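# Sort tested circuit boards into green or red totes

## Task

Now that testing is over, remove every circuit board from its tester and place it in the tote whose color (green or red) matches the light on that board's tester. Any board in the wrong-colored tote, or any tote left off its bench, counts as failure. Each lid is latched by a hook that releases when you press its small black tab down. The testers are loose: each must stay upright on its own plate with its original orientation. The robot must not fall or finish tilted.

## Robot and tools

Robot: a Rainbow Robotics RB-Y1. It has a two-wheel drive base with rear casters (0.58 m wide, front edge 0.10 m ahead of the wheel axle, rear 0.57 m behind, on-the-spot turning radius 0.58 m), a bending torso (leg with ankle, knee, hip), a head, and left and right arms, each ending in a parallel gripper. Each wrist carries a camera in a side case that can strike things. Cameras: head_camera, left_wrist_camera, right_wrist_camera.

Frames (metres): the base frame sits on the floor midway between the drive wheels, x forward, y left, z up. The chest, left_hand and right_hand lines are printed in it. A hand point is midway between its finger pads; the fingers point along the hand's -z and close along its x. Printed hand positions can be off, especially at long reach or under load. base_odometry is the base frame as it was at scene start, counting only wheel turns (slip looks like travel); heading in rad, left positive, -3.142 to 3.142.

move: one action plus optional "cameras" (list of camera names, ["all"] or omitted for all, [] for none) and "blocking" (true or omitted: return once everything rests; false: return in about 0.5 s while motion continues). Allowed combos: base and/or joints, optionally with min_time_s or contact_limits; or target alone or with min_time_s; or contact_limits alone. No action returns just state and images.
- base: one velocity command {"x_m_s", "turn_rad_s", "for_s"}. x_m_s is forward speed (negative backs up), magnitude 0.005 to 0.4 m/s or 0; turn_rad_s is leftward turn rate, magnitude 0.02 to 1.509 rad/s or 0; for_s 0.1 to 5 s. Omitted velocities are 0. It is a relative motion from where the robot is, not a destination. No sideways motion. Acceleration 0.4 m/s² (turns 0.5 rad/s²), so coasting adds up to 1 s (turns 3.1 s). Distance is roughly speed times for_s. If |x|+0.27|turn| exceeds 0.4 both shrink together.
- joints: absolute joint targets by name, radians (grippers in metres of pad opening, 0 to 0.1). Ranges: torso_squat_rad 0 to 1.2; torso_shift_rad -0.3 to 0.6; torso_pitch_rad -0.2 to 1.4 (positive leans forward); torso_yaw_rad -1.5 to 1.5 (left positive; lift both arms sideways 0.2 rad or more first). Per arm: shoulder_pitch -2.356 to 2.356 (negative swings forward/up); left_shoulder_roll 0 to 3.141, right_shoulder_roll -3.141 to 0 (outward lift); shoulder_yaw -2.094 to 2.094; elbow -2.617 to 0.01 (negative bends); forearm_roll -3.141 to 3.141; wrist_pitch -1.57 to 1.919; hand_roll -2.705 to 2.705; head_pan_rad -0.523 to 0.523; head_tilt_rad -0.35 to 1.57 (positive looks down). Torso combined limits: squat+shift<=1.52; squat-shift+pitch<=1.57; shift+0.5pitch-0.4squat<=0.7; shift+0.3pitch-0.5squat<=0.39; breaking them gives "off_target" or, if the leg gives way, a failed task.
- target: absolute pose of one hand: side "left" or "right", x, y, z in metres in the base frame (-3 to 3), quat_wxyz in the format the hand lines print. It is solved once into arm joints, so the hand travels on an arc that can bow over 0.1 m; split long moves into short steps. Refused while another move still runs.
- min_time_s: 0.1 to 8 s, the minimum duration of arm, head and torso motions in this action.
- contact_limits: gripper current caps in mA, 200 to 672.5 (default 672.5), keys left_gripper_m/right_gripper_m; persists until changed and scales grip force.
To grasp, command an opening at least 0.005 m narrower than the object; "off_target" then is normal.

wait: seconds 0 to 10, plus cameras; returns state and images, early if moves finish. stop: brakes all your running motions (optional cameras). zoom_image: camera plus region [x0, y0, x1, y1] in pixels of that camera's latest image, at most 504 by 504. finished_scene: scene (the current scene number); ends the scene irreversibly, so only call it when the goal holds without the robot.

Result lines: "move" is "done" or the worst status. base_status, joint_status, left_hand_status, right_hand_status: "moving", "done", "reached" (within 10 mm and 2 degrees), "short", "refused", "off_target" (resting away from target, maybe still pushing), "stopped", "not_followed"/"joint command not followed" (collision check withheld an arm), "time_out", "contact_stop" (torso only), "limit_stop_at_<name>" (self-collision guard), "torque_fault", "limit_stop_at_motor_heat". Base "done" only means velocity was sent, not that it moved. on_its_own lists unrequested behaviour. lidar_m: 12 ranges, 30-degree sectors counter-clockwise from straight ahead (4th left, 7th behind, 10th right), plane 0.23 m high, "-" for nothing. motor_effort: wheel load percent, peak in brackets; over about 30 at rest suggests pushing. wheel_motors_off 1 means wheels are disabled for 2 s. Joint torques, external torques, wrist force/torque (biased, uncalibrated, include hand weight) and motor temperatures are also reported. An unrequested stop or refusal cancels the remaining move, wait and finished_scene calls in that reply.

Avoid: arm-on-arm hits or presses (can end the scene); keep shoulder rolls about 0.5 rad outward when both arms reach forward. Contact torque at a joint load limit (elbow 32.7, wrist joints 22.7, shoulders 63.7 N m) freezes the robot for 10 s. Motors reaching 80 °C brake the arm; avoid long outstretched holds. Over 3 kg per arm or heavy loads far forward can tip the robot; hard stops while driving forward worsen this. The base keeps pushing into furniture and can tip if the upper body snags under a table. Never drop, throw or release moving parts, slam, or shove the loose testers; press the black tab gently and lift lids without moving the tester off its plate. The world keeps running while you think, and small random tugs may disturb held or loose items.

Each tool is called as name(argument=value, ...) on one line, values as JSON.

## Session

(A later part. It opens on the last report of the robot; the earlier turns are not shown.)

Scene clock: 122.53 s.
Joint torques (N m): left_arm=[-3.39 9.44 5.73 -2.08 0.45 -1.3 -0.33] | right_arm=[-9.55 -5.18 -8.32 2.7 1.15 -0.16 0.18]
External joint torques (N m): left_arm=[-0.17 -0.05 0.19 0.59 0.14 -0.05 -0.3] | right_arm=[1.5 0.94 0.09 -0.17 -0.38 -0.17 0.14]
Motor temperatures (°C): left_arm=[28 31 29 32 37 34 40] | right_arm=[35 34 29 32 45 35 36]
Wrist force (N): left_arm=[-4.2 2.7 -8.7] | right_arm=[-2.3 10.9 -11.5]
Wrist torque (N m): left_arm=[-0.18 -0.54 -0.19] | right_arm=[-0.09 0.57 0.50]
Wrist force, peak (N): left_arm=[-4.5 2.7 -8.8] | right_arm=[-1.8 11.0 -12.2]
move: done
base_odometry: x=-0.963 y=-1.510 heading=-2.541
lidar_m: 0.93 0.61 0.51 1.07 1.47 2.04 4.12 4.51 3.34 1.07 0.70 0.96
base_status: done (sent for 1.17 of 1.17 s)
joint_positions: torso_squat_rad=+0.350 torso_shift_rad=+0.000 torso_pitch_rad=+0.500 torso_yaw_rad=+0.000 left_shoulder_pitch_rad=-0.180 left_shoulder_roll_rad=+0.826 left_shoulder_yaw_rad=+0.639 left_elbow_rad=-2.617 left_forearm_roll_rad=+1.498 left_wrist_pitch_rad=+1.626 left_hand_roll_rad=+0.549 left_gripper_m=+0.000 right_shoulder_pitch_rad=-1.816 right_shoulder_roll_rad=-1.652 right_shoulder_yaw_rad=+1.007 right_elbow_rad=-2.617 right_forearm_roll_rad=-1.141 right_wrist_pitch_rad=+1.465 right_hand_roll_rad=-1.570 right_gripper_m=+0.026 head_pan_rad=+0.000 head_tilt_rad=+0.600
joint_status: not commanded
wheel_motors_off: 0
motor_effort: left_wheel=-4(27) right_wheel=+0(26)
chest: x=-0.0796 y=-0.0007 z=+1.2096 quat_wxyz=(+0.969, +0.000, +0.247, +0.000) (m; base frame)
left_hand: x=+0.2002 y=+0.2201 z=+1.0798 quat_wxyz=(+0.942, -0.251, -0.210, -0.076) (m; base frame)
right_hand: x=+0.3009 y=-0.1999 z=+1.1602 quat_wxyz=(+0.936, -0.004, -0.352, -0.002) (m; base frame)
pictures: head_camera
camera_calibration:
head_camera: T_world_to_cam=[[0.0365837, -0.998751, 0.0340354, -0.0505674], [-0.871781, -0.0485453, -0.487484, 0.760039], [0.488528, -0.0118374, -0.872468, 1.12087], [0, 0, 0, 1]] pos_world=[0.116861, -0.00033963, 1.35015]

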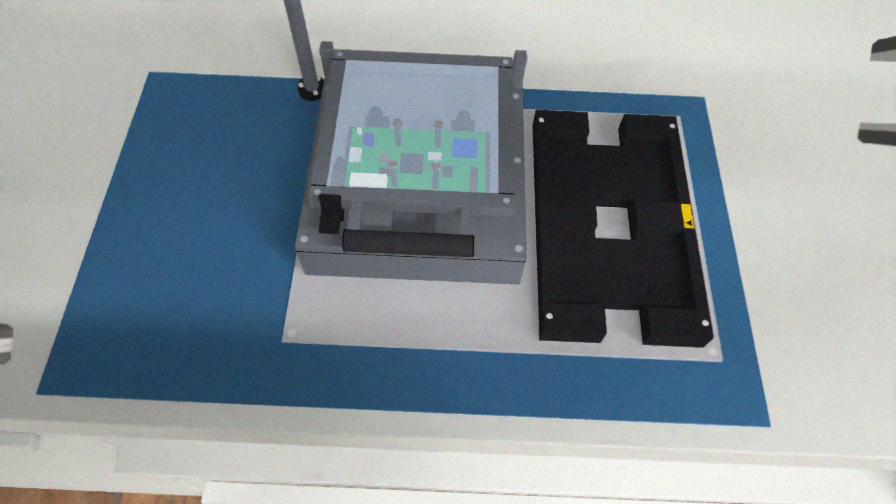

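move(target={"side":"left","x":0.333,"y":0.0915,"z":1.03,"quat_wxyz":[0.943,-0.209,-0.253,-0.056]}, cameras=[])

move(target={"side":"left","x":0.333,"y":0.0915,"z":1.002,"quat_wxyz":[0.943,-0.209,-0.253,-0.056]}, min_time_s=1.2, cameras=["head_camera","left_wrist_camera"])

zoom_image(camera="head_camera", region=[230, 40, 530, 320])

Scene clock: 135.43 s.
Joint torques (N m): left_arm=[-11.67 5.33 6.87 -4.5 0.19 -1.23 -0.15] | right_arm=[-9.43 -5.19 -8.27 2.64 1.16 -0.11 0.19]
External joint torques (N m): left_arm=[0.89 -1.03 -0.15 1.18 0.44 0.01 -0.12] | right_arm=[1.61 0.94 0.14 -0.23 -0.36 -0.13 0.15]
Motor temperatures (°C): left_arm=[28 31 29 32 37 34 40] | right_arm=[35 34 29 32 45 35 36]
Wrist force (N): left_arm=[-4.7 2.3 -8.6] | right_arm=[-1.9 10.8 -11.7]
Wrist torque (N m): left_arm=[-0.20 -0.59 -0.19] | right_arm=[-0.08 0.62 0.48]
Wrist force, peak (N): left_arm=[-4.9 2.4 -9.1] | right_arm=[-2.5 11.0 -11.9]
move: done
base_odometry: x=-0.963 y=-1.510 heading=-2.541
lidar_m: 0.93 0.62 0.52 1.07 1.49 2.04 4.12 4.50 3.32 1.08 0.70 0.96
base_status: not commanded
joint_positions: torso_squat_rad=+0.350 torso_shift_rad=+0.000 torso_pitch_rad=+0.500 torso_yaw_rad=+0.000 left_shoulder_pitch_rad=-0.822 left_shoulder_roll_rad=+0.753 left_shoulder_yaw_rad=-0.254 left_elbow_rad=-2.281 left_forearm_roll_rad=+0.795 left_wrist_pitch_rad=+1.504 left_hand_roll_rad=+0.858 left_gripper_m=+0.000 right_shoulder_pitch_rad=-1.816 right_shoulder_roll_rad=-1.652 right_shoulder_yaw_rad=+1.007 right_elbow_rad=-2.617 right_forearm_roll_rad=-1.141 right_wrist_pitch_rad=+1.465 right_hand_roll_rad=-1.570 right_gripper_m=+0.026 head_pan_rad=+0.000 head_tilt_rad=+0.600
joint_status: all done
wheel_motors_off: 0
motor_effort: left_wheel=-3(4) right_wheel=+1(3)
chest: x=-0.0797 y=-0.0007 z=+1.2096 quat_wxyz=(+0.969, +0.000, +0.247, +0.000) (m; base frame)
left_hand: x=+0.3322 y=+0.0918 z=+1.0306 quat_wxyz=(+0.943, -0.210, -0.254, -0.057) (m; base frame)
left_hand_status: reached (checked arc, planned for 1.2 s): 1 mm and 0.2 deg off.
right_hand: x=+0.3008 y=-0.1999 z=+1.1603 quat_wxyz=(+0.936, -0.004, -0.353, -0.002) (m; base frame)
pictures: none
No camera images: "cameras" was empty.

Scene clock: 136.97 s.
Joint torques (N m): left_arm=[-10.41 4.04 5.73 -4.69 -0.14 -1.54 -0.28] | right_arm=[-9.21 -5.25 -8.42 2.76 1.2 -0.05 0.18]
External joint torques (N m): left_arm=[1.75 -2.05 -1.19 1.72 0.06 -0.29 -0.25] | right_arm=[1.83 0.87 -0.01 -0.1 -0.32 -0.06 0.14]
Motor temperatures (°C): left_arm=[28 31 29 32 37 34 40] | right_arm=[35 34 29 32 45 35 36]
Wrist force (N): left_arm=[-4.7 2.4 -8.3] | right_arm=[-2.2 11.0 -11.8]
Wrist torque (N m): left_arm=[-0.19 -0.58 -0.16] | right_arm=[-0.11 0.58 0.52]
Wrist force, peak (N): left_arm=[-4.8 2.2 -9.0] | right_arm=[-2.4 11.1 -11.9]
move: done
base_odometry: x=-0.963 y=-1.510 heading=-2.541
lidar_m: 0.92 0.62 0.52 1.07 1.48 2.03 4.12 4.52 3.34 1.07 0.69 0.96
base_status: not commanded
joint_positions: torso_squat_rad=+0.350 torso_shift_rad=+0.000 torso_pitch_rad=+0.500 torso_yaw_rad=+0.000 left_shoulder_pitch_rad=-0.763 left_shoulder_roll_rad=+0.735 left_shoulder_yaw_rad=-0.290 left_elbow_rad=-2.240 left_forearm_roll_rad=+0.736 left_wrist_pitch_rad=+1.425 left_hand_roll_rad=+0.816 left_gripper_m=+0.000 right_shoulder_pitch_rad=-1.816 right_shoulder_roll_rad=-1.652 right_shoulder_yaw_rad=+1.006 right_elbow_rad=-2.617 right_forearm_roll_rad=-1.141 right_wrist_pitch_rad=+1.465 right_hand_roll_rad=-1.570 right_gripper_m=+0.026 head_pan_rad=+0.000 head_tilt_rad=+0.600
joint_status: all done
wheel_motors_off: 0
motor_effort: left_wheel=-4(5) right_wheel=+1(3)
chest: x=-0.0797 y=-0.0007 z=+1.2096 quat_wxyz=(+0.969, +0.000, +0.247, +0.000) (m; base frame)
left_hand: x=+0.3331 y=+0.0916 z=+1.0023 quat_wxyz=(+0.943, -0.209, -0.253, -0.056) (m; base frame)
left_hand_status: reached (checked arc, planned for 1.2 s): 0 mm and 0.0 deg off.
right_hand: x=+0.3008 y=-0.1999 z=+1.1603 quat_wxyz=(+0.936, -0.004, -0.353, -0.002) (m; base frame)
pictures: head_camera, left_wrist_camera
camera_calibration:
head_camera: T_world_to_cam=[[0.0365701, -0.998751, 0.034049, -0.0505794], [-0.871709, -0.0485419, -0.487614, 0.760124], [0.488658, -0.0118487, -0.872395, 1.12086], [0, 0, 0, 1]] pos_world=[0.116741, -0.000337689, 1.3502]
left_wrist_camera: T_world_to_cam=[[0.874125, 0.00890801, 0.485619, -0.780065], [-0.389463, -0.584557, 0.711766, -0.495816], [0.290212, -0.811304, -0.507507, 0.555359], [0, 0, 0, 1]] pos_world=[0.327601, 0.167681, 1.01357]

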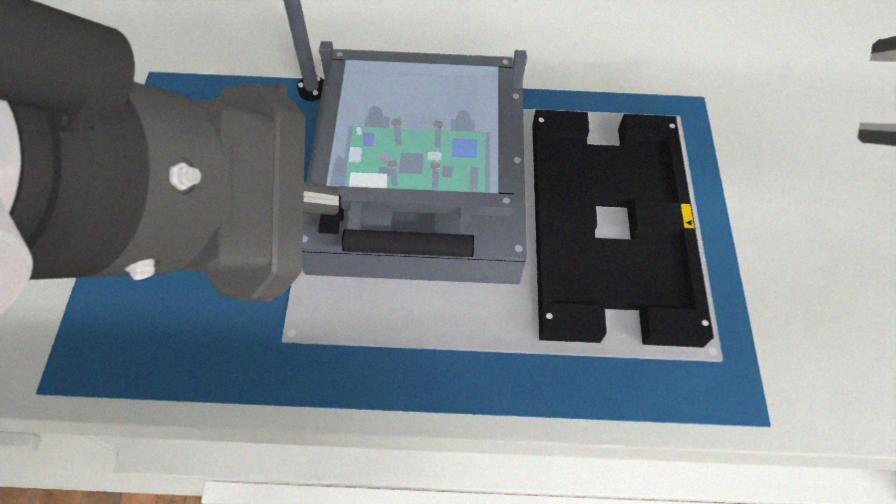

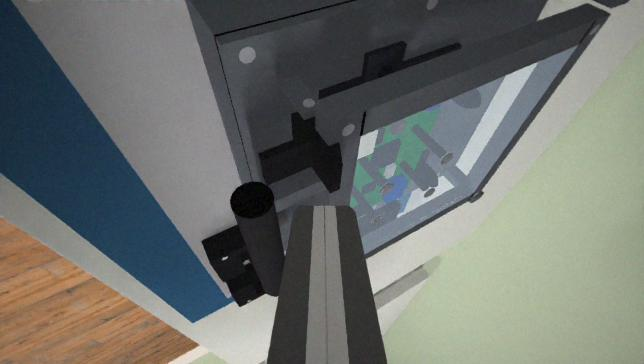

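Scaled by 1.680 from the camera's 896x504 image, which has a finer 1280x720 frame.

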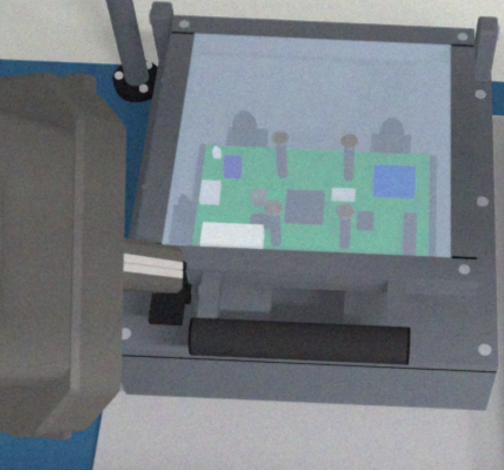

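move(target={"side":"left","x":0.333,"y":0.0915,"z":0.978,"quat_wxyz":[0.943,-0.209,-0.253,-0.056]}, min_time_s=1.2, cameras=["head_camera"])

zoom_image(camera="head_camera", region=[230, 40, 530, 320])

Scene clock: 144.60 s.
Joint torques (N m): left_arm=[-7.98 4.17 4.21 -2.74 -0.35 -0.9 -0.26] | right_arm=[-9.14 -5.33 -8.43 2.79 1.22 -0.1 0.09]
External joint torques (N m): left_arm=[3.85 -1.7 -2.6 4.23 -0.19 0.37 -0.23] | right_arm=[1.9 0.79 -0.03 -0.08 -0.31 -0.11 0.05]
Motor temperatures (°C): left_arm=[29 31 29 32 37 34 40] | right_arm=[35 34 29 32 45 35 36]
Wrist force (N): left_arm=[-4.3 -0.7 2.3] | right_arm=[-2.3 10.8 -11.6]
Wrist torque (N m): left_arm=[-0.18 -0.55 -0.18] | right_arm=[-0.08 0.58 0.51]
Wrist force, peak (N): left_arm=[-5.1 2.4 -8.8] | right_arm=[-2.4 11.1 -11.8]
move: done
base_odometry: x=-0.963 y=-1.510 heading=-2.541
lidar_m: 0.92 0.63 0.52 1.06 1.48 2.03 4.12 4.51 3.33 1.07 0.69 0.96
base_status: not commanded
joint_positions: torso_squat_rad=+0.350 torso_shift_rad=+0.000 torso_pitch_rad=+0.500 torso_yaw_rad=+0.000 left_shoulder_pitch_rad=-0.717 left_shoulder_roll_rad=+0.719 left_shoulder_yaw_rad=-0.318 left_elbow_rad=-2.201 left_forearm_roll_rad=+0.693 left_wrist_pitch_rad=+1.355 left_hand_roll_rad=+0.779 left_gripper_m=+0.000 right_shoulder_pitch_rad=-1.816 right_shoulder_roll_rad=-1.652 right_shoulder_yaw_rad=+1.007 right_elbow_rad=-2.617 right_forearm_roll_rad=-1.141 right_wrist_pitch_rad=+1.465 right_hand_roll_rad=-1.570 right_gripper_m=+0.026 head_pan_rad=+0.000 head_tilt_rad=+0.600
joint_status: all done
wheel_motors_off: 0
motor_effort: left_wheel=-3(4) right_wheel=+3(4)
chest: x=-0.0799 y=-0.0007 z=+1.2097 quat_wxyz=(+0.969, +0.000, +0.247, +0.000) (m; base frame)
left_hand: x=+0.3332 y=+0.0915 z=+0.9789 quat_wxyz=(+0.943, -0.209, -0.254, -0.056) (m; base frame)
left_hand_status: reached (checked arc, planned for 1.2 s): 1 mm and 0.1 deg off.
right_hand: x=+0.3006 y=-0.1999 z=+1.1604 quat_wxyz=(+0.936, -0.004, -0.353, -0.002) (m; base frame)
pictures: head_camera
camera_calibration:
head_camera: T_world_to_cam=[[0.0365728, -0.998751, 0.0340526, -0.0505792], [-0.871573, -0.0485493, -0.487856, 0.760314], [0.4889, -0.0118371, -0.87226, 1.12082], [0, 0, 0, 1]] pos_world=[0.116552, -0.000336121, 1.35029]

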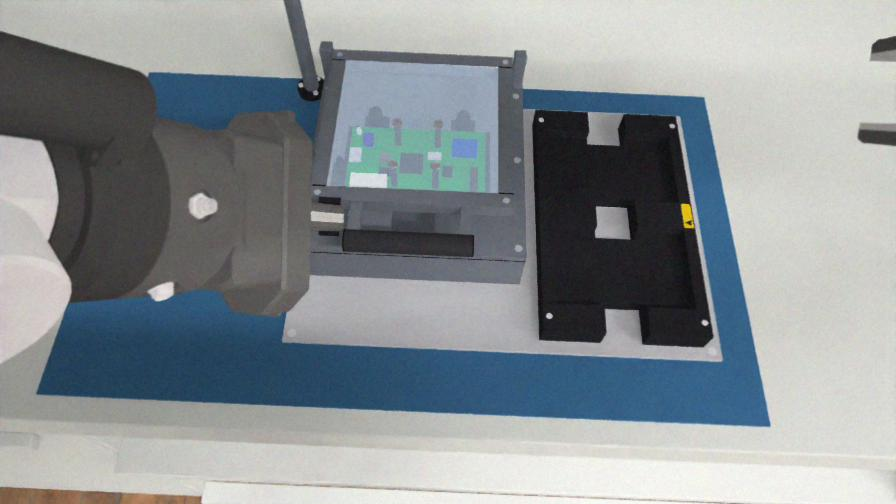

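Scaled by 1.680 from the camera's 896x504 image, which has a finer 1280x720 frame.

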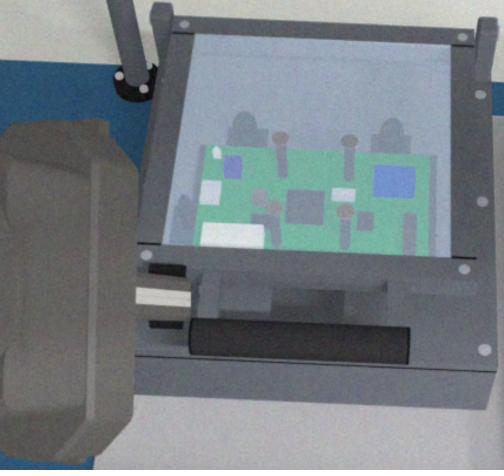

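On the tab, contact made. Push further.

move(target={"side":"left","x":0.333,"y":0.0915,"z":0.964,"quat_wxyz":[0.943,-0.209,-0.253,-0.056]}, min_time_s=1.2, cameras=["head_camera"])

zoom_image(camera="head_camera", region=[230, 40, 530, 320])

Scene clock: 151.17 s.
Joint torques (N m): left_arm=[0.53 5.38 -1.58 16.95 -5.51 0.02 -0.56] | right_arm=[-9.23 -5.3 -8.33 2.63 1.19 -0.11 0.16]
External joint torques (N m): left_arm=[12.22 -0.35 -8.34 24.16 -5.37 1.3 -0.52] | right_arm=[1.82 0.79 0.07 -0.27 -0.34 -0.13 0.12]
Motor temperatures (°C): left_arm=[29 31 29 32 37 34 40] | right_arm=[35 34 29 32 45 35 36]
Wrist force (N): left_arm=[-14.9 -21.6 86.7] | right_arm=[-2.3 10.7 -11.8]
Wrist torque (N m): left_arm=[-0.04 0.18 0.08] | right_arm=[-0.08 0.58 0.51]
Wrist force, peak (N): left_arm=[-14.1 -22.2 88.1] | right_arm=[-2.2 11.2 -11.8]
move: done
base_odometry: x=-0.962 y=-1.510 heading=-2.541
lidar_m: 0.92 0.62 0.52 1.07 1.48 2.03 4.11 4.51 3.34 1.07 0.69 0.96
base_status: not commanded
joint_positions: torso_squat_rad=+0.350 torso_shift_rad=-0.002 torso_pitch_rad=+0.496 torso_yaw_rad=+0.000 left_shoulder_pitch_rad=-0.694 left_shoulder_roll_rad=+0.710 left_shoulder_yaw_rad=-0.333 left_elbow_rad=-2.181 left_forearm_roll_rad=+0.672 left_wrist_pitch_rad=+1.315 left_hand_roll_rad=+0.760 left_gripper_m=+0.000 right_shoulder_pitch_rad=-1.816 right_shoulder_roll_rad=-1.652 right_shoulder_yaw_rad=+1.006 right_elbow_rad=-2.617 right_forearm_roll_rad=-1.141 right_wrist_pitch_rad=+1.465 right_hand_roll_rad=-1.570 right_gripper_m=+0.026 head_pan_rad=+0.000 head_tilt_rad=+0.600
joint_status: all done
wheel_motors_off: 0
motor_effort: left_wheel=+8(10) right_wheel=+4(6)
chest: x=-0.0817 y=-0.0007 z=+1.2100 quat_wxyz=(+0.969, +0.000, +0.246, +0.000) (m; base frame)
left_hand: x=+0.3317 y=+0.0906 z=+0.9694 quat_wxyz=(+0.941, -0.210, -0.257, -0.058) (m; base frame)
left_hand_status: reached (checked arc, planned for 1.2 s): 6 mm and 0.6 deg off.
right_hand: x=+0.2990 y=-0.1997 z=+1.1620 quat_wxyz=(+0.935, -0.004, -0.354, -0.002) (m; base frame)
pictures: head_camera
camera_calibration:
head_camera: T_world_to_cam=[[0.0369129, -0.99874, 0.0339909, -0.0503783], [-0.87, -0.0488526, -0.490626, 0.762384], [0.491668, -0.0114617, -0.870707, 1.12039], [0, 0, 0, 1]] pos_world=[0.114273, -0.00022893, 1.35129]

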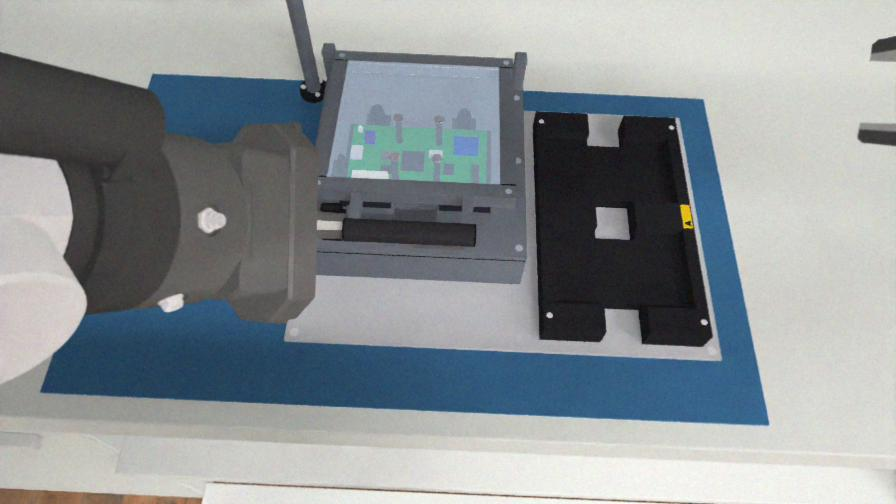

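Scaled by 1.680 from the camera's 896x504 image, which has a finer 1280x720 frame.

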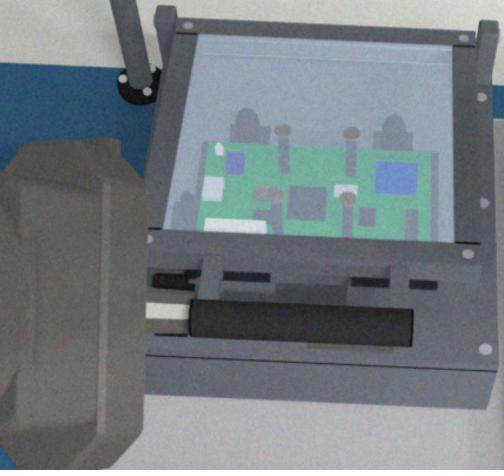

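move(target={"side":"left","x":0.32,"y":0.1085,"z":1.015,"quat_wxyz":[0.943,-0.209,-0.253,-0.056]}, min_time_s=1.2, cameras=[])

move(joints={"left_shoulder_pitch_rad":-0.18,"left_shoulder_roll_rad":0.826,"left_shoulder_yaw_rad":0.639,"left_elbow_rad":-2.617,"left_forearm_roll_rad":1.498,"left_wrist_pitch_rad":1.626,"left_hand_roll_rad":0.549}, min_time_s=1.5, cameras=["head_camera"])

zoom_image(camera="head_camera", region=[290, 0, 590, 280])

move(target={"side":"right","x":0.310,"y":-0.0275,"z":1.032,"quat_wxyz":[0.943,0.209,-0.253,0.056]}, cameras=["head_camera","right_wrist_camera"])

Scene clock: 164.43 s.
Joint torques (N m): left_arm=[-11.67 7.76 8.06 -5.88 0.06 -0.87 0.3] | right_arm=[-9.52 -5.27 -8.47 2.66 1.21 -0.07 0.15]
External joint torques (N m): left_arm=[-0.31 0.94 1.05 0.08 0.26 0.38 0.33] | right_arm=[1.52 0.85 -0.06 -0.2 -0.32 -0.08 0.11]
Motor temperatures (°C): left_arm=[29 31 29 33 38 34 40] | right_arm=[35 34 29 32 45 35 36]
Wrist force (N): left_arm=[-4.8 2.4 -8.6] | right_arm=[-2.0 11.0 -11.9]
Wrist torque (N m): left_arm=[-0.18 -0.61 -0.22] | right_arm=[-0.10 0.61 0.49]
Wrist force, peak (N): left_arm=[-14.1 -22.1 88.0] | right_arm=[-2.2 11.4 -11.8]
move: done
base_odometry: x=-0.962 y=-1.510 heading=-2.541
lidar_m: 0.92 0.62 0.52 1.07 1.48 2.03 4.12 4.51 3.33 1.08 0.68 0.96
base_status: not commanded
joint_positions: torso_squat_rad=+0.350 torso_shift_rad=+0.000 torso_pitch_rad=+0.500 torso_yaw_rad=+0.000 left_shoulder_pitch_rad=-0.719 left_shoulder_roll_rad=+0.790 left_shoulder_yaw_rad=-0.234 left_elbow_rad=-2.307 left_forearm_roll_rad=+0.795 left_wrist_pitch_rad=+1.439 left_hand_roll_rad=+0.825 left_gripper_m=+0.000 right_shoulder_pitch_rad=-1.816 right_shoulder_roll_rad=-1.652 right_shoulder_yaw_rad=+1.007 right_elbow_rad=-2.617 right_forearm_roll_rad=-1.141 right_wrist_pitch_rad=+1.465 right_hand_roll_rad=-1.570 right_gripper_m=+0.026 head_pan_rad=+0.000 head_tilt_rad=+0.600
joint_status: all done
wheel_motors_off: 0
motor_effort: left_wheel=+1(11) right_wheel=+4(8)
chest: x=-0.0798 y=-0.0007 z=+1.2097 quat_wxyz=(+0.969, +0.000, +0.247, +0.000) (m; base frame)
left_hand: x=+0.3213 y=+0.1079 z=+1.0130 quat_wxyz=(+0.943, -0.209, -0.252, -0.056) (m; base frame)
left_hand_status: reached (checked arc, planned for 1.2 s): 2 mm and 0.1 deg off.
right_hand: x=+0.3007 y=-0.1999 z=+1.1604 quat_wxyz=(+0.936, -0.004, -0.353, -0.002) (m; base frame)
pictures: none
No camera images: "cameras" was empty.

Scene clock: 166.23 s.
Joint torques (N m): left_arm=[-2.73 10.02 6.27 -2.53 0.27 -1.01 -0.04] | right_arm=[-9.4 -5.29 -8.38 2.67 1.17 -0.06 0.05]
External joint torques (N m): left_arm=[0.49 0.53 0.73 0.14 -0.04 0.23 -0.01] | right_arm=[1.65 0.83 0.03 -0.19 -0.35 -0.08 0.01]
Motor temperatures (°C): left_arm=[29 31 29 33 38 34 40] | right_arm=[35 34 29 32 45 35 36]
Wrist force (N): left_arm=[-4.3 2.9 -8.4] | right_arm=[-2.3 10.9 -11.6]
Wrist torque (N m): left_arm=[-0.23 -0.56 -0.19] | right_arm=[-0.09 0.57 0.51]
Wrist force, peak (N): left_arm=[-4.6 2.5 -9.0] | right_arm=[-2.0 11.0 -12.1]
move: done
base_odometry: x=-0.962 y=-1.510 heading=-2.541
lidar_m: 0.92 0.62 0.52 1.06 1.48 2.04 4.11 4.51 3.34 1.07 0.69 0.96
base_status: not commanded
joint_positions: torso_squat_rad=+0.350 torso_shift_rad=+0.000 torso_pitch_rad=+0.500 torso_yaw_rad=+0.000 left_shoulder_pitch_rad=-0.180 left_shoulder_roll_rad=+0.826 left_shoulder_yaw_rad=+0.639 left_elbow_rad=-2.617 left_forearm_roll_rad=+1.498 left_wrist_pitch_rad=+1.626 left_hand_roll_rad=+0.549 left_gripper_m=+0.000 right_shoulder_pitch_rad=-1.816 right_shoulder_roll_rad=-1.652 right_shoulder_yaw_rad=+1.006 right_elbow_rad=-2.617 right_forearm_roll_rad=-1.141 right_wrist_pitch_rad=+1.465 right_hand_roll_rad=-1.570 right_gripper_m=+0.026 head_pan_rad=+0.000 head_tilt_rad=+0.600
joint_status: all done
wheel_motors_off: 0
motor_effort: left_wheel=+0(2) right_wheel=+5(6)
chest: x=-0.0798 y=-0.0007 z=+1.2096 quat_wxyz=(+0.969, +0.000, +0.247, +0.000) (m; base frame)
left_hand: x=+0.2002 y=+0.2200 z=+1.0799 quat_wxyz=(+0.942, -0.252, -0.210, -0.076) (m; base frame)
right_hand: x=+0.3007 y=-0.1999 z=+1.1603 quat_wxyz=(+0.936, -0.004, -0.353, -0.002) (m; base frame)
pictures: head_camera
camera_calibration:
head_camera: T_world_to_cam=[[0.0365833, -0.998751, 0.0340333, -0.0505661], [-0.871635, -0.0485475, -0.487746, 0.760242], [0.488789, -0.0118213, -0.872322, 1.12082], [0, 0, 0, 1]] pos_world=[0.116656, -0.000345536, 1.35025]

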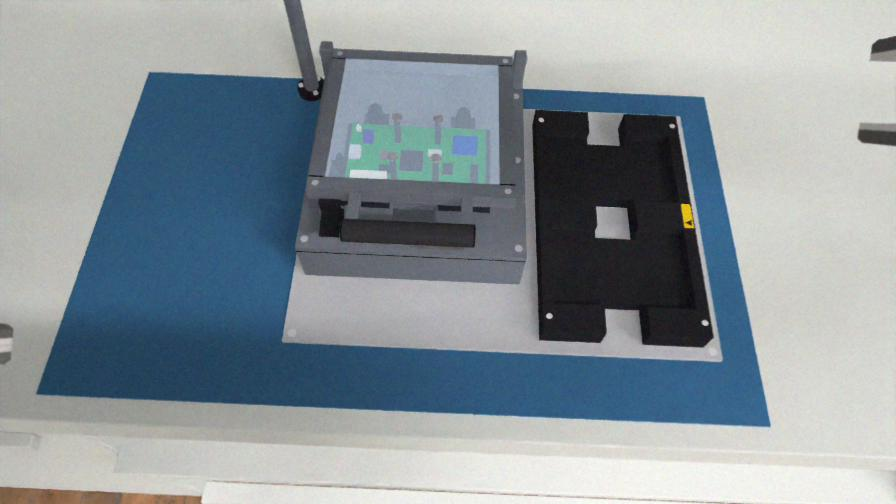

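Scaled by 1.680 from the camera's 896x504 image, which has a finer 1280x720 frame.

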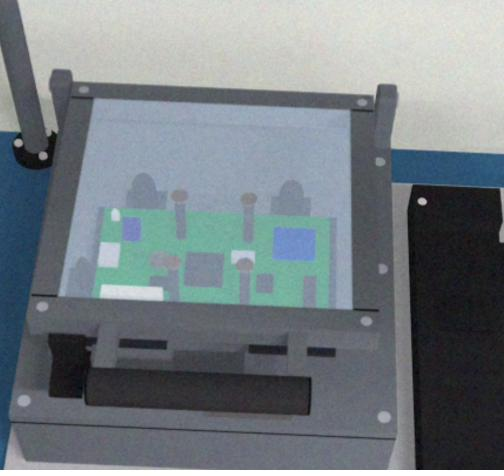

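Scene clock: 167.47 s.
Joint torques (N m): left_arm=[-2.78 9.74 5.94 -2.45 0.45 -1.09 0.06] | right_arm=[-15.65 -6.67 -9.91 -1.49 0.72 -0.42 -0.17]
External joint torques (N m): left_arm=[0.45 0.25 0.4 0.22 0.13 0.15 0.09] | right_arm=[0.89 0.35 0.59 0.63 -0.42 0.27 -0.2]
Motor temperatures (°C): left_arm=[29 31 29 33 38 34 40] | right_arm=[35 34 29 32 45 35 36]
Wrist force (N): left_arm=[-4.5 3.0 -8.6] | right_arm=[-1.1 8.7 -11.9]
Wrist torque (N m): left_arm=[-0.22 -0.57 -0.18] | right_arm=[0.02 0.63 0.50]
Wrist force, peak (N): left_arm=[-4.4 2.9 -8.7] | right_arm=[-2.3 10.8 -11.5]
move: done
base_odometry: x=-0.963 y=-1.510 heading=-2.541
lidar_m: 0.92 0.62 0.51 1.06 1.48 2.04 4.11 4.52 3.33 1.08 0.70 0.96
base_status: not commanded
joint_positions: torso_squat_rad=+0.350 torso_shift_rad=+0.000 torso_pitch_rad=+0.500 torso_yaw_rad=+0.000 left_shoulder_pitch_rad=-0.180 left_shoulder_roll_rad=+0.826 left_shoulder_yaw_rad=+0.639 left_elbow_rad=-2.617 left_forearm_roll_rad=+1.498 left_wrist_pitch_rad=+1.626 left_hand_roll_rad=+0.549 left_gripper_m=+0.000 right_shoulder_pitch_rad=-1.579 right_shoulder_roll_rad=-1.135 right_shoulder_yaw_rad=+1.203 right_elbow_rad=-2.308 right_forearm_roll_rad=-0.781 right_wrist_pitch_rad=+1.085 right_hand_roll_rad=-1.640 right_gripper_m=+0.026 head_pan_rad=+0.000 head_tilt_rad=+0.600
joint_status: all done
wheel_motors_off: 0
motor_effort: left_wheel=-3(3) right_wheel=+2(5)
chest: x=-0.0797 y=-0.0007 z=+1.2096 quat_wxyz=(+0.969, +0.000, +0.247, +0.000) (m; base frame)
left_hand: x=+0.2002 y=+0.2201 z=+1.0798 quat_wxyz=(+0.942, -0.251, -0.210, -0.076) (m; base frame)
right_hand: x=+0.3097 y=-0.0276 z=+1.0322 quat_wxyz=(+0.943, +0.209, -0.253, +0.056) (m; base frame)
right_hand_status: reached (checked arc, planned for 0.8 s): 0 mm and 0.0 deg off.
pictures: head_camera, right_wrist_camera
camera_calibration:
head_camera: T_world_to_cam=[[0.0366108, -0.998749, 0.0340515, -0.0505612], [-0.871705, -0.0485787, -0.487618, 0.760124], [0.488662, -0.0118308, -0.872393, 1.12086], [0, 0, 0, 1]] pos_world=[0.116733, -0.000311527, 1.3502]
right_wrist_camera: T_world_to_cam=[[-0.862021, 0.0252085, -0.506246, 0.792672], [-0.382001, 0.624161, 0.681541, -0.534767], [0.333159, 0.780889, -0.52841, 0.535532], [0, 0, 0, 1]] pos_world=[0.3006, -0.104393, 1.04873]

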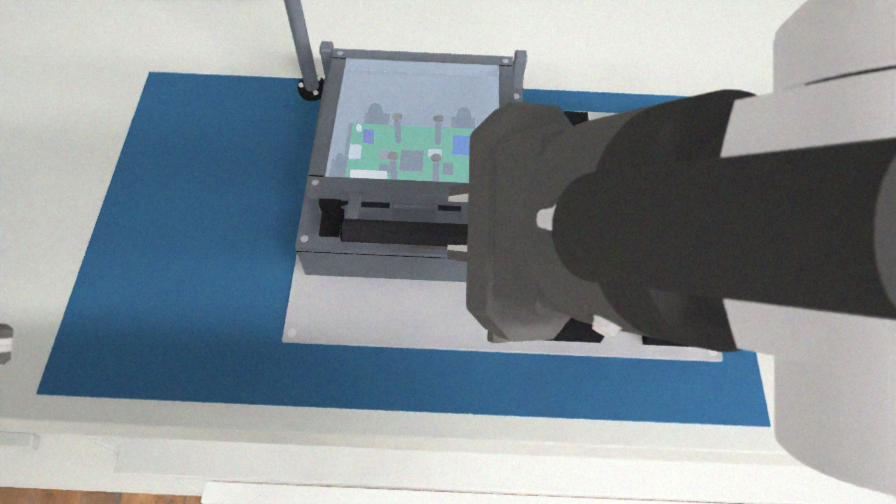

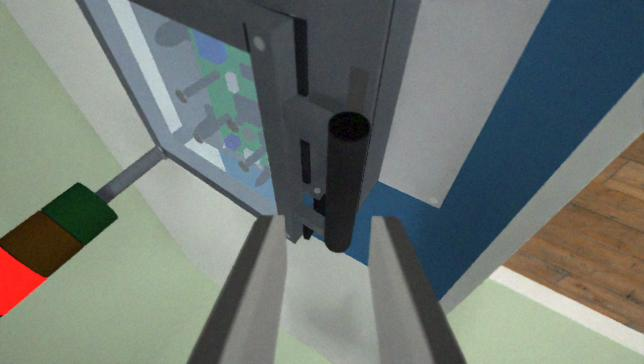

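move(contact_limits={"right_gripper_m":350}, target={"side":"right","x":0.324,"y":-0.0105,"z":1.001,"quat_wxyz":[0.943,0.209,-0.253,0.056]}, min_time_s=1.2, cameras=["right_wrist_camera"])

"target" must stand alone in an action, or with "min_time_s": send the other keys in another action
Scene clock: 173.33 s.
Joint torques (N m): left_arm=[-2.93 9.86 5.94 -2.41 0.33 -1.02 -0.08] | right_arm=[-15.59 -6.72 -9.94 -1.5 0.71 -0.46 -0.17]
External joint torques (N m): left_arm=[0.29 0.36 0.4 0.26 0.02 0.22 -0.05] | right_arm=[0.95 0.3 0.56 0.62 -0.44 0.22 -0.21]
Motor temperatures (°C): left_arm=[29 31 29 33 38 34 40] | right_arm=[35 34 29 32 45 35 36]
Wrist force (N): left_arm=[-4.3 2.8 -8.6] | right_arm=[-1.3 8.6 -11.9]
Wrist torque (N m): left_arm=[-0.22 -0.54 -0.18] | right_arm=[0.03 0.61 0.50]
Wrist force, peak (N): left_arm=[-4.6 2.9 -8.6] | right_arm=[-1.2 9.0 -12.0]
base_odometry: x=-0.963 y=-1.510 heading=-2.541
lidar_m: 0.93 0.62 0.51 1.06 1.48 2.02 4.12 4.51 3.33 1.08 0.69 0.96
base_status: not commanded
joint_positions: torso_squat_rad=+0.350 torso_shift_rad=+0.000 torso_pitch_rad=+0.500 torso_yaw_rad=+0.000 left_shoulder_pitch_rad=-0.180 left_shoulder_roll_rad=+0.826 left_shoulder_yaw_rad=+0.639 left_elbow_rad=-2.617 left_forearm_roll_rad=+1.498 left_wrist_pitch_rad=+1.626 left_hand_roll_rad=+0.549 left_gripper_m=+0.000 right_shoulder_pitch_rad=-1.579 right_shoulder_roll_rad=-1.135 right_shoulder_yaw_rad=+1.203 right_elbow_rad=-2.308 right_forearm_roll_rad=-0.781 right_wrist_pitch_rad=+1.085 right_hand_roll_rad=-1.640 right_gripper_m=+0.026 head_pan_rad=+0.000 head_tilt_rad=+0.600
joint_status: all done
wheel_motors_off: 0
motor_effort: left_wheel=-3(3) right_wheel=+3(5)
chest: x=-0.0797 y=-0.0007 z=+1.2096 quat_wxyz=(+0.969, +0.000, +0.247, +0.000) (m; base frame)
left_hand: x=+0.2002 y=+0.2201 z=+1.0798 quat_wxyz=(+0.942, -0.251, -0.210, -0.076) (m; base frame)
right_hand: x=+0.3097 y=-0.0276 z=+1.0322 quat_wxyz=(+0.943, +0.209, -0.253, +0.056) (m; base frame)
right_hand_status: reached (checked arc, planned for 0.8 s): 0 mm and 0.0 deg off.
pictures: none

move(contact_limits={"right_gripper_m":350}, cameras=[])

move(target={"side":"right","x":0.324,"y":-0.0105,"z":1.001,"quat_wxyz":[0.943,0.209,-0.253,0.056]}, min_time_s=1.2, cameras=["right_wrist_camera"])

move(target={"side":"right","x":0.335,"y":-0.002,"z":0.984,"quat_wxyz":[0.943,0.209,-0.253,0.056]}, min_time_s=1.2, cameras=["head_camera","right_wrist_camera"])

Scene clock: 180.57 s.
Joint torques (N m): left_arm=[-2.92 9.8 6.08 -2.38 0.4 -1.07 -0.11] | right_arm=[-15.29 -6.6 -9.96 -1.5 0.68 -0.47 -0.24]
External joint torques (N m): left_arm=[0.3 0.3 0.54 0.29 0.09 0.17 -0.08] | right_arm=[1.25 0.42 0.54 0.62 -0.46 0.22 -0.27]
Motor temperatures (°C): left_arm=[29 31 29 32 38 34 40] | right_arm=[35 34 29 32 45 35 36]
Wrist force (N): left_arm=[-4.3 2.7 -8.2] | right_arm=[-1.3 8.6 -12.1]
Wrist torque (N m): left_arm=[-0.21 -0.54 -0.17] | right_arm=[0.04 0.60 0.50]
Wrist force, peak (N): left_arm=[-4.5 3.0 -8.7] | right_arm=[-1.2 8.9 -12.2]
base_odometry: x=-0.963 y=-1.510 heading=-2.541
lidar_m: 0.93 0.62 0.52 1.07 1.48 2.03 4.12 4.51 3.33 1.07 0.69 0.96
base_status: not commanded
joint_positions: torso_squat_rad=+0.350 torso_shift_rad=+0.000 torso_pitch_rad=+0.500 torso_yaw_rad=+0.000 left_shoulder_pitch_rad=-0.180 left_shoulder_roll_rad=+0.826 left_shoulder_yaw_rad=+0.639 left_elbow_rad=-2.617 left_forearm_roll_rad=+1.498 left_wrist_pitch_rad=+1.626 left_hand_roll_rad=+0.549 left_gripper_m=+0.000 right_shoulder_pitch_rad=-1.579 right_shoulder_roll_rad=-1.135 right_shoulder_yaw_rad=+1.203 right_elbow_rad=-2.308 right_forearm_roll_rad=-0.781 right_wrist_pitch_rad=+1.085 right_hand_roll_rad=-1.640 right_gripper_m=+0.026 head_pan_rad=+0.000 head_tilt_rad=+0.600
joint_status: not commanded
wheel_motors_off: 0
motor_effort: left_wheel=-1(4) right_wheel=+3(4)
contact_limits: right_gripper_m 350 mA
chest: x=-0.0797 y=-0.0007 z=+1.2096 quat_wxyz=(+0.969, +0.000, +0.247, +0.000) (m; base frame)
left_hand: x=+0.2002 y=+0.2201 z=+1.0798 quat_wxyz=(+0.942, -0.251, -0.210, -0.076) (m; base frame)
right_hand: x=+0.3097 y=-0.0276 z=+1.0322 quat_wxyz=(+0.943, +0.209, -0.253, +0.056) (m; base frame)
pictures: none
No camera images: "cameras" was empty.

Scene clock: 182.10 s.
Joint torques (N m): left_arm=[-2.84 9.83 5.99 -2.36 0.46 -1.19 -0.03] | right_arm=[-14.49 -4.39 -9.27 -1.78 1.16 -1.01 0.45]
External joint torques (N m): left_arm=[0.38 0.34 0.45 0.31 0.15 0.06 0] | right_arm=[3.02 2.37 1.5 1.07 0.04 -0.31 0.42]
Motor temperatures (°C): left_arm=[28 31 29 32 38 34 40] | right_arm=[35 34 29 32 45 35 36]
Wrist force (N): left_arm=[-4.5 2.8 -8.5] | right_arm=[-1.1 8.9 -11.7]
Wrist torque (N m): left_arm=[-0.20 -0.58 -0.18] | right_arm=[-0.02 0.64 0.51]
Wrist force, peak (N): left_arm=[-4.4 2.9 -8.8] | right_arm=[-1.2 9.2 -11.9]
move: done
base_odometry: x=-0.963 y=-1.510 heading=-2.541
lidar_m: 0.92 0.61 0.52 1.07 1.47 2.03 4.11 4.51 3.34 1.07 0.69 0.96
base_status: not commanded
joint_positions: torso_squat_rad=+0.350 torso_shift_rad=+0.000 torso_pitch_rad=+0.500 torso_yaw_rad=+0.000 left_shoulder_pitch_rad=-0.180 left_shoulder_roll_rad=+0.826 left_shoulder_yaw_rad=+0.639 left_elbow_rad=-2.617 left_forearm_roll_rad=+1.498 left_wrist_pitch_rad=+1.626 left_hand_roll_rad=+0.549 left_gripper_m=+0.000 right_shoulder_pitch_rad=-1.545 right_shoulder_roll_rad=-1.033 right_shoulder_yaw_rad=+1.245 right_elbow_rad=-2.186 right_forearm_roll_rad=-0.702 right_wrist_pitch_rad=+1.050 right_hand_roll_rad=-1.626 right_gripper_m=+0.026 head_pan_rad=+0.000 head_tilt_rad=+0.600
joint_status: all done
wheel_motors_off: 0
motor_effort: left_wheel=-2(4) right_wheel=+1(5)
contact_limits: right_gripper_m 350 mA
chest: x=-0.0797 y=-0.0007 z=+1.2096 quat_wxyz=(+0.969, +0.000, +0.247, +0.000) (m; base frame)
left_hand: x=+0.2002 y=+0.2201 z=+1.0798 quat_wxyz=(+0.942, -0.251, -0.210, -0.076) (m; base frame)
right_hand: x=+0.3241 y=-0.0107 z=+1.0015 quat_wxyz=(+0.943, +0.209, -0.253, +0.056) (m; base frame)
right_hand_status: reached (checked arc, planned for 1.2 s): 1 mm and 0.1 deg off.
pictures: right_wrist_camera
camera_calibration:
right_wrist_camera: T_world_to_cam=[[-0.861496, 0.0259626, -0.507101, 0.78983], [-0.382163, 0.624419, 0.681214, -0.518513], [0.334329, 0.780658, -0.528012, 0.500476], [0, 0, 0, 1]] pos_world=[0.314954, -0.0874372, 1.018]

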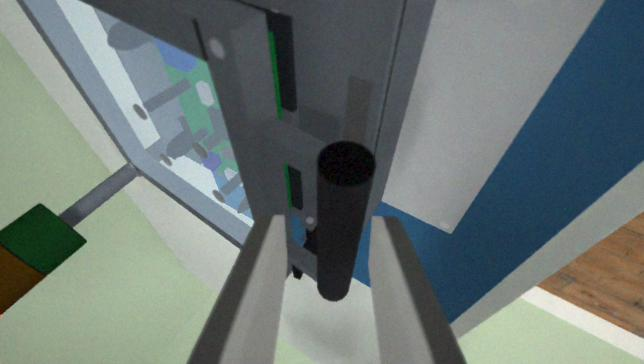

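Scene clock: 183.63 s.
Joint torques (N m): left_arm=[-3.05 9.93 6.06 -2.41 0.42 -1.1 -0.05] | right_arm=[-15.51 -4.21 -9.6 -1.83 1.19 -1.05 0.43]
External joint torques (N m): left_arm=[0.17 0.43 0.52 0.26 0.11 0.15 -0.02] | right_arm=[2.61 2.42 1.31 1.3 0.1 -0.33 0.4]
Motor temperatures (°C): left_arm=[28 31 29 32 38 34 40] | right_arm=[35 34 29 32 45 35 36]
Wrist force (N): left_arm=[-4.0 2.8 -8.4] | right_arm=[-1.2 9.0 -11.5]
Wrist torque (N m): left_arm=[-0.22 -0.53 -0.18] | right_arm=[-0.03 0.63 0.50]
Wrist force, peak (N): left_arm=[-4.6 3.0 -8.6] | right_arm=[-10.0 9.7 -6.4]
move: done
base_odometry: x=-0.963 y=-1.510 heading=-2.541
lidar_m: 0.92 0.63 0.52 1.05 1.47 2.02 4.11 4.51 3.32 1.07 0.69 0.97
base_status: not commanded
joint_positions: torso_squat_rad=+0.350 torso_shift_rad=+0.000 torso_pitch_rad=+0.500 torso_yaw_rad=+0.000 left_shoulder_pitch_rad=-0.180 left_shoulder_roll_rad=+0.826 left_shoulder_yaw_rad=+0.639 left_elbow_rad=-2.617 left_forearm_roll_rad=+1.498 left_wrist_pitch_rad=+1.626 left_hand_roll_rad=+0.549 left_gripper_m=+0.000 right_shoulder_pitch_rad=-1.531 right_shoulder_roll_rad=-0.980 right_shoulder_yaw_rad=+1.263 right_elbow_rad=-2.100 right_forearm_roll_rad=-0.675 right_wrist_pitch_rad=+1.015 right_hand_roll_rad=-1.605 right_gripper_m=+0.026 head_pan_rad=+0.000 head_tilt_rad=+0.600
joint_status: all done
wheel_motors_off: 0
motor_effort: left_wheel=-2(4) right_wheel=+2(4)
contact_limits: right_gripper_m 350 mA
chest: x=-0.0798 y=-0.0007 z=+1.2096 quat_wxyz=(+0.969, +0.000, +0.247, +0.000) (m; base frame)
left_hand: x=+0.2001 y=+0.2201 z=+1.0799 quat_wxyz=(+0.942, -0.251, -0.210, -0.076) (m; base frame)
right_hand: x=+0.3352 y=-0.0021 z=+0.9844 quat_wxyz=(+0.943, +0.209, -0.253, +0.056) (m; base frame)
right_hand_status: reached (checked arc, planned for 1.2 s): 0 mm and 0.1 deg off.
pictures: head_camera, right_wrist_camera
camera_calibration:
head_camera: T_world_to_cam=[[0.0366037, -0.998749, 0.0340561, -0.050566], [-0.871678, -0.0485754, -0.487665, 0.760145], [0.48871, -0.0118357, -0.872366, 1.12086], [0, 0, 0, 1]] pos_world=[0.116678, -0.000312321, 1.35022]
right_wrist_camera: T_world_to_cam=[[-0.86156, 0.0259439, -0.506992, 0.790376], [-0.3821, 0.624391, 0.681275, -0.508098], [0.334236, 0.780681, -0.528037, 0.481091], [0, 0, 0, 1]] pos_world=[0.326014, -0.078833, 1.0009]

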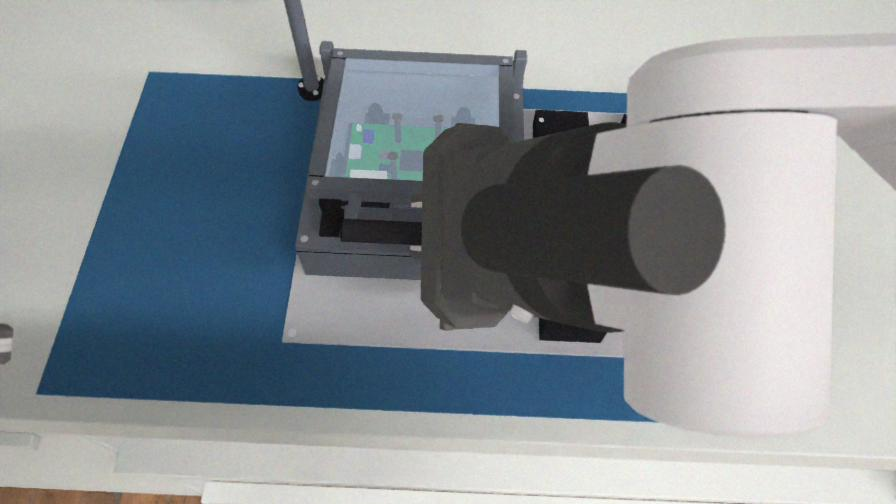

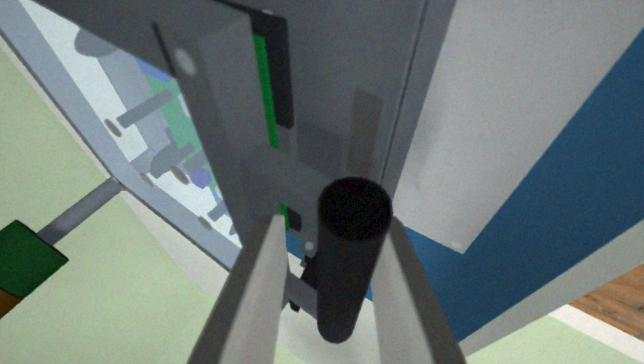

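move(target={"side":"right","x":0.332,"y":-0.001,"z":0.984,"quat_wxyz":[0.943,0.209,-0.253,0.056]}, cameras=[])

move(joints={"right_gripper_m":0.006}, cameras=["right_wrist_camera"])

Scene clock: 188.77 s.
Joint torques (N m): left_arm=[-3.15 9.91 5.96 -2.35 0.34 -1.1 -0.03] | right_arm=[-15.66 -4.84 -9.94 -2.82 0.96 -0.71 0.01]
External joint torques (N m): left_arm=[0.08 0.42 0.42 0.32 0.02 0.14 0] | right_arm=[2.38 1.72 0.93 0.35 -0.14 0 -0.03]
Motor temperatures (°C): left_arm=[28 31 29 32 38 34 40] | right_arm=[35 34 29 32 45 35 36]
Wrist force (N): left_arm=[-4.5 2.8 -8.2] | right_arm=[-1.1 8.7 -11.7]
Wrist torque (N m): left_arm=[-0.20 -0.57 -0.18] | right_arm=[0.00 0.64 0.50]
Wrist force, peak (N): left_arm=[-4.7 2.9 -8.6] | right_arm=[-3.3 9.3 -12.0]
move: done
base_odometry: x=-0.963 y=-1.510 heading=-2.541
lidar_m: 0.92 0.61 0.52 1.06 1.48 2.04 4.12 4.52 3.33 1.08 0.69 0.97
base_status: not commanded
joint_positions: torso_squat_rad=+0.350 torso_shift_rad=+0.000 torso_pitch_rad=+0.500 torso_yaw_rad=+0.000 left_shoulder_pitch_rad=-0.180 left_shoulder_roll_rad=+0.826 left_shoulder_yaw_rad=+0.639 left_elbow_rad=-2.617 left_forearm_roll_rad=+1.498 left_wrist_pitch_rad=+1.626 left_hand_roll_rad=+0.549 left_gripper_m=+0.000 right_shoulder_pitch_rad=-1.529 right_shoulder_roll_rad=-0.977 right_shoulder_yaw_rad=+1.264 right_elbow_rad=-2.110 right_forearm_roll_rad=-0.668 right_wrist_pitch_rad=+1.024 right_hand_roll_rad=-1.613 right_gripper_m=+0.026 head_pan_rad=+0.000 head_tilt_rad=+0.600
joint_status: all done
wheel_motors_off: 0
motor_effort: left_wheel=-2(3) right_wheel=+3(3)
contact_limits: right_gripper_m 350 mA
chest: x=-0.0798 y=-0.0007 z=+1.2096 quat_wxyz=(+0.969, +0.000, +0.247, +0.000) (m; base frame)
left_hand: x=+0.2001 y=+0.2201 z=+1.0799 quat_wxyz=(+0.942, -0.251, -0.210, -0.076) (m; base frame)
right_hand: x=+0.3322 y=-0.0010 z=+0.9843 quat_wxyz=(+0.943, +0.209, -0.253, +0.056) (m; base frame)
right_hand_status: reached (checked arc, planned for 0.1 s): 0 mm and 0.0 deg off.
pictures: none
No camera images: "cameras" was empty.

Scene clock: 189.47 s.
Joint torques (N m): left_arm=[-2.93 9.79 6.01 -2.44 0.45 -1.13 -0.05] | right_arm=[-19.38 -6.49 -13.15 0.15 3.2 -0.67 0.03]
External joint torques (N m): left_arm=[0.3 0.29 0.47 0.23 0.14 0.11 -0.02] | right_arm=[-1.36 0.07 -2.29 3.34 2.1 0.04 0]
Motor temperatures (°C): left_arm=[28 31 29 32 38 34 40] | right_arm=[35 34 29 32 45 35 36]
Wrist force (N): left_arm=[-4.4 2.7 -8.5] | right_arm=[-13.5 8.0 -8.6]
Wrist torque (N m): left_arm=[-0.19 -0.55 -0.19] | right_arm=[-0.08 0.79 0.23]
Wrist force, peak (N): left_arm=[-4.4 2.6 -8.7] | right_arm=[-16.5 7.9 -6.1]
move: off_target
base_odometry: x=-0.963 y=-1.510 heading=-2.541
lidar_m: 0.93 0.61 0.52 1.07 1.48 2.03 4.12 4.52 3.32 1.08 0.69 0.95
base_status: not commanded
joint_positions: torso_squat_rad=+0.350 torso_shift_rad=+0.000 torso_pitch_rad=+0.500 torso_yaw_rad=+0.000 left_shoulder_pitch_rad=-0.180 left_shoulder_roll_rad=+0.826 left_shoulder_yaw_rad=+0.639 left_elbow_rad=-2.617 left_forearm_roll_rad=+1.498 left_wrist_pitch_rad=+1.626 left_hand_roll_rad=+0.549 left_gripper_m=+0.000 right_shoulder_pitch_rad=-1.528 right_shoulder_roll_rad=-0.976 right_shoulder_yaw_rad=+1.265 right_elbow_rad=-2.110 right_forearm_roll_rad=-0.668 right_wrist_pitch_rad=+1.024 right_hand_roll_rad=-1.613 right_gripper_m=+0.015 head_pan_rad=+0.000 head_tilt_rad=+0.600
joint_status: right_gripper_m off_target (ended at +0.015, target +0.006)
wheel_motors_off: 0
motor_effort: left_wheel=-2(4) right_wheel=+3(5)
contact_limits: right_gripper_m 350 mA
chest: x=-0.0798 y=-0.0007 z=+1.2096 quat_wxyz=(+0.969, +0.000, +0.247, +0.000) (m; base frame)
left_hand: x=+0.2001 y=+0.2200 z=+1.0799 quat_wxyz=(+0.942, -0.251, -0.210, -0.077) (m; base frame)
right_hand: x=+0.3314 y=-0.0010 z=+0.9837 quat_wxyz=(+0.943, +0.209, -0.252, +0.056) (m; base frame)
pictures: right_wrist_camera
camera_calibration:
right_wrist_camera: T_world_to_cam=[[-0.862777, 0.024878, -0.504973, 0.785111], [-0.38115, 0.624211, 0.681971, -0.5107], [0.332176, 0.78086, -0.529073, 0.482827], [0, 0, 0, 1]] pos_world=[0.322338, -0.0777675, 1.00019]

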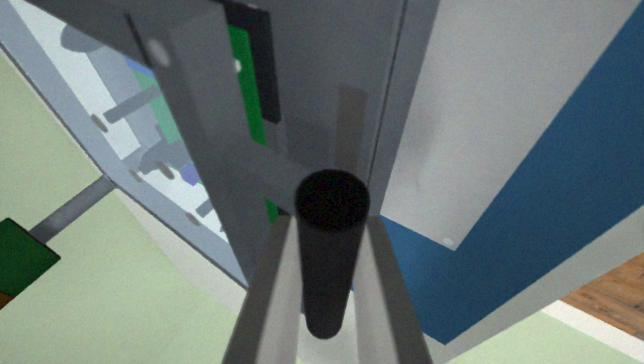

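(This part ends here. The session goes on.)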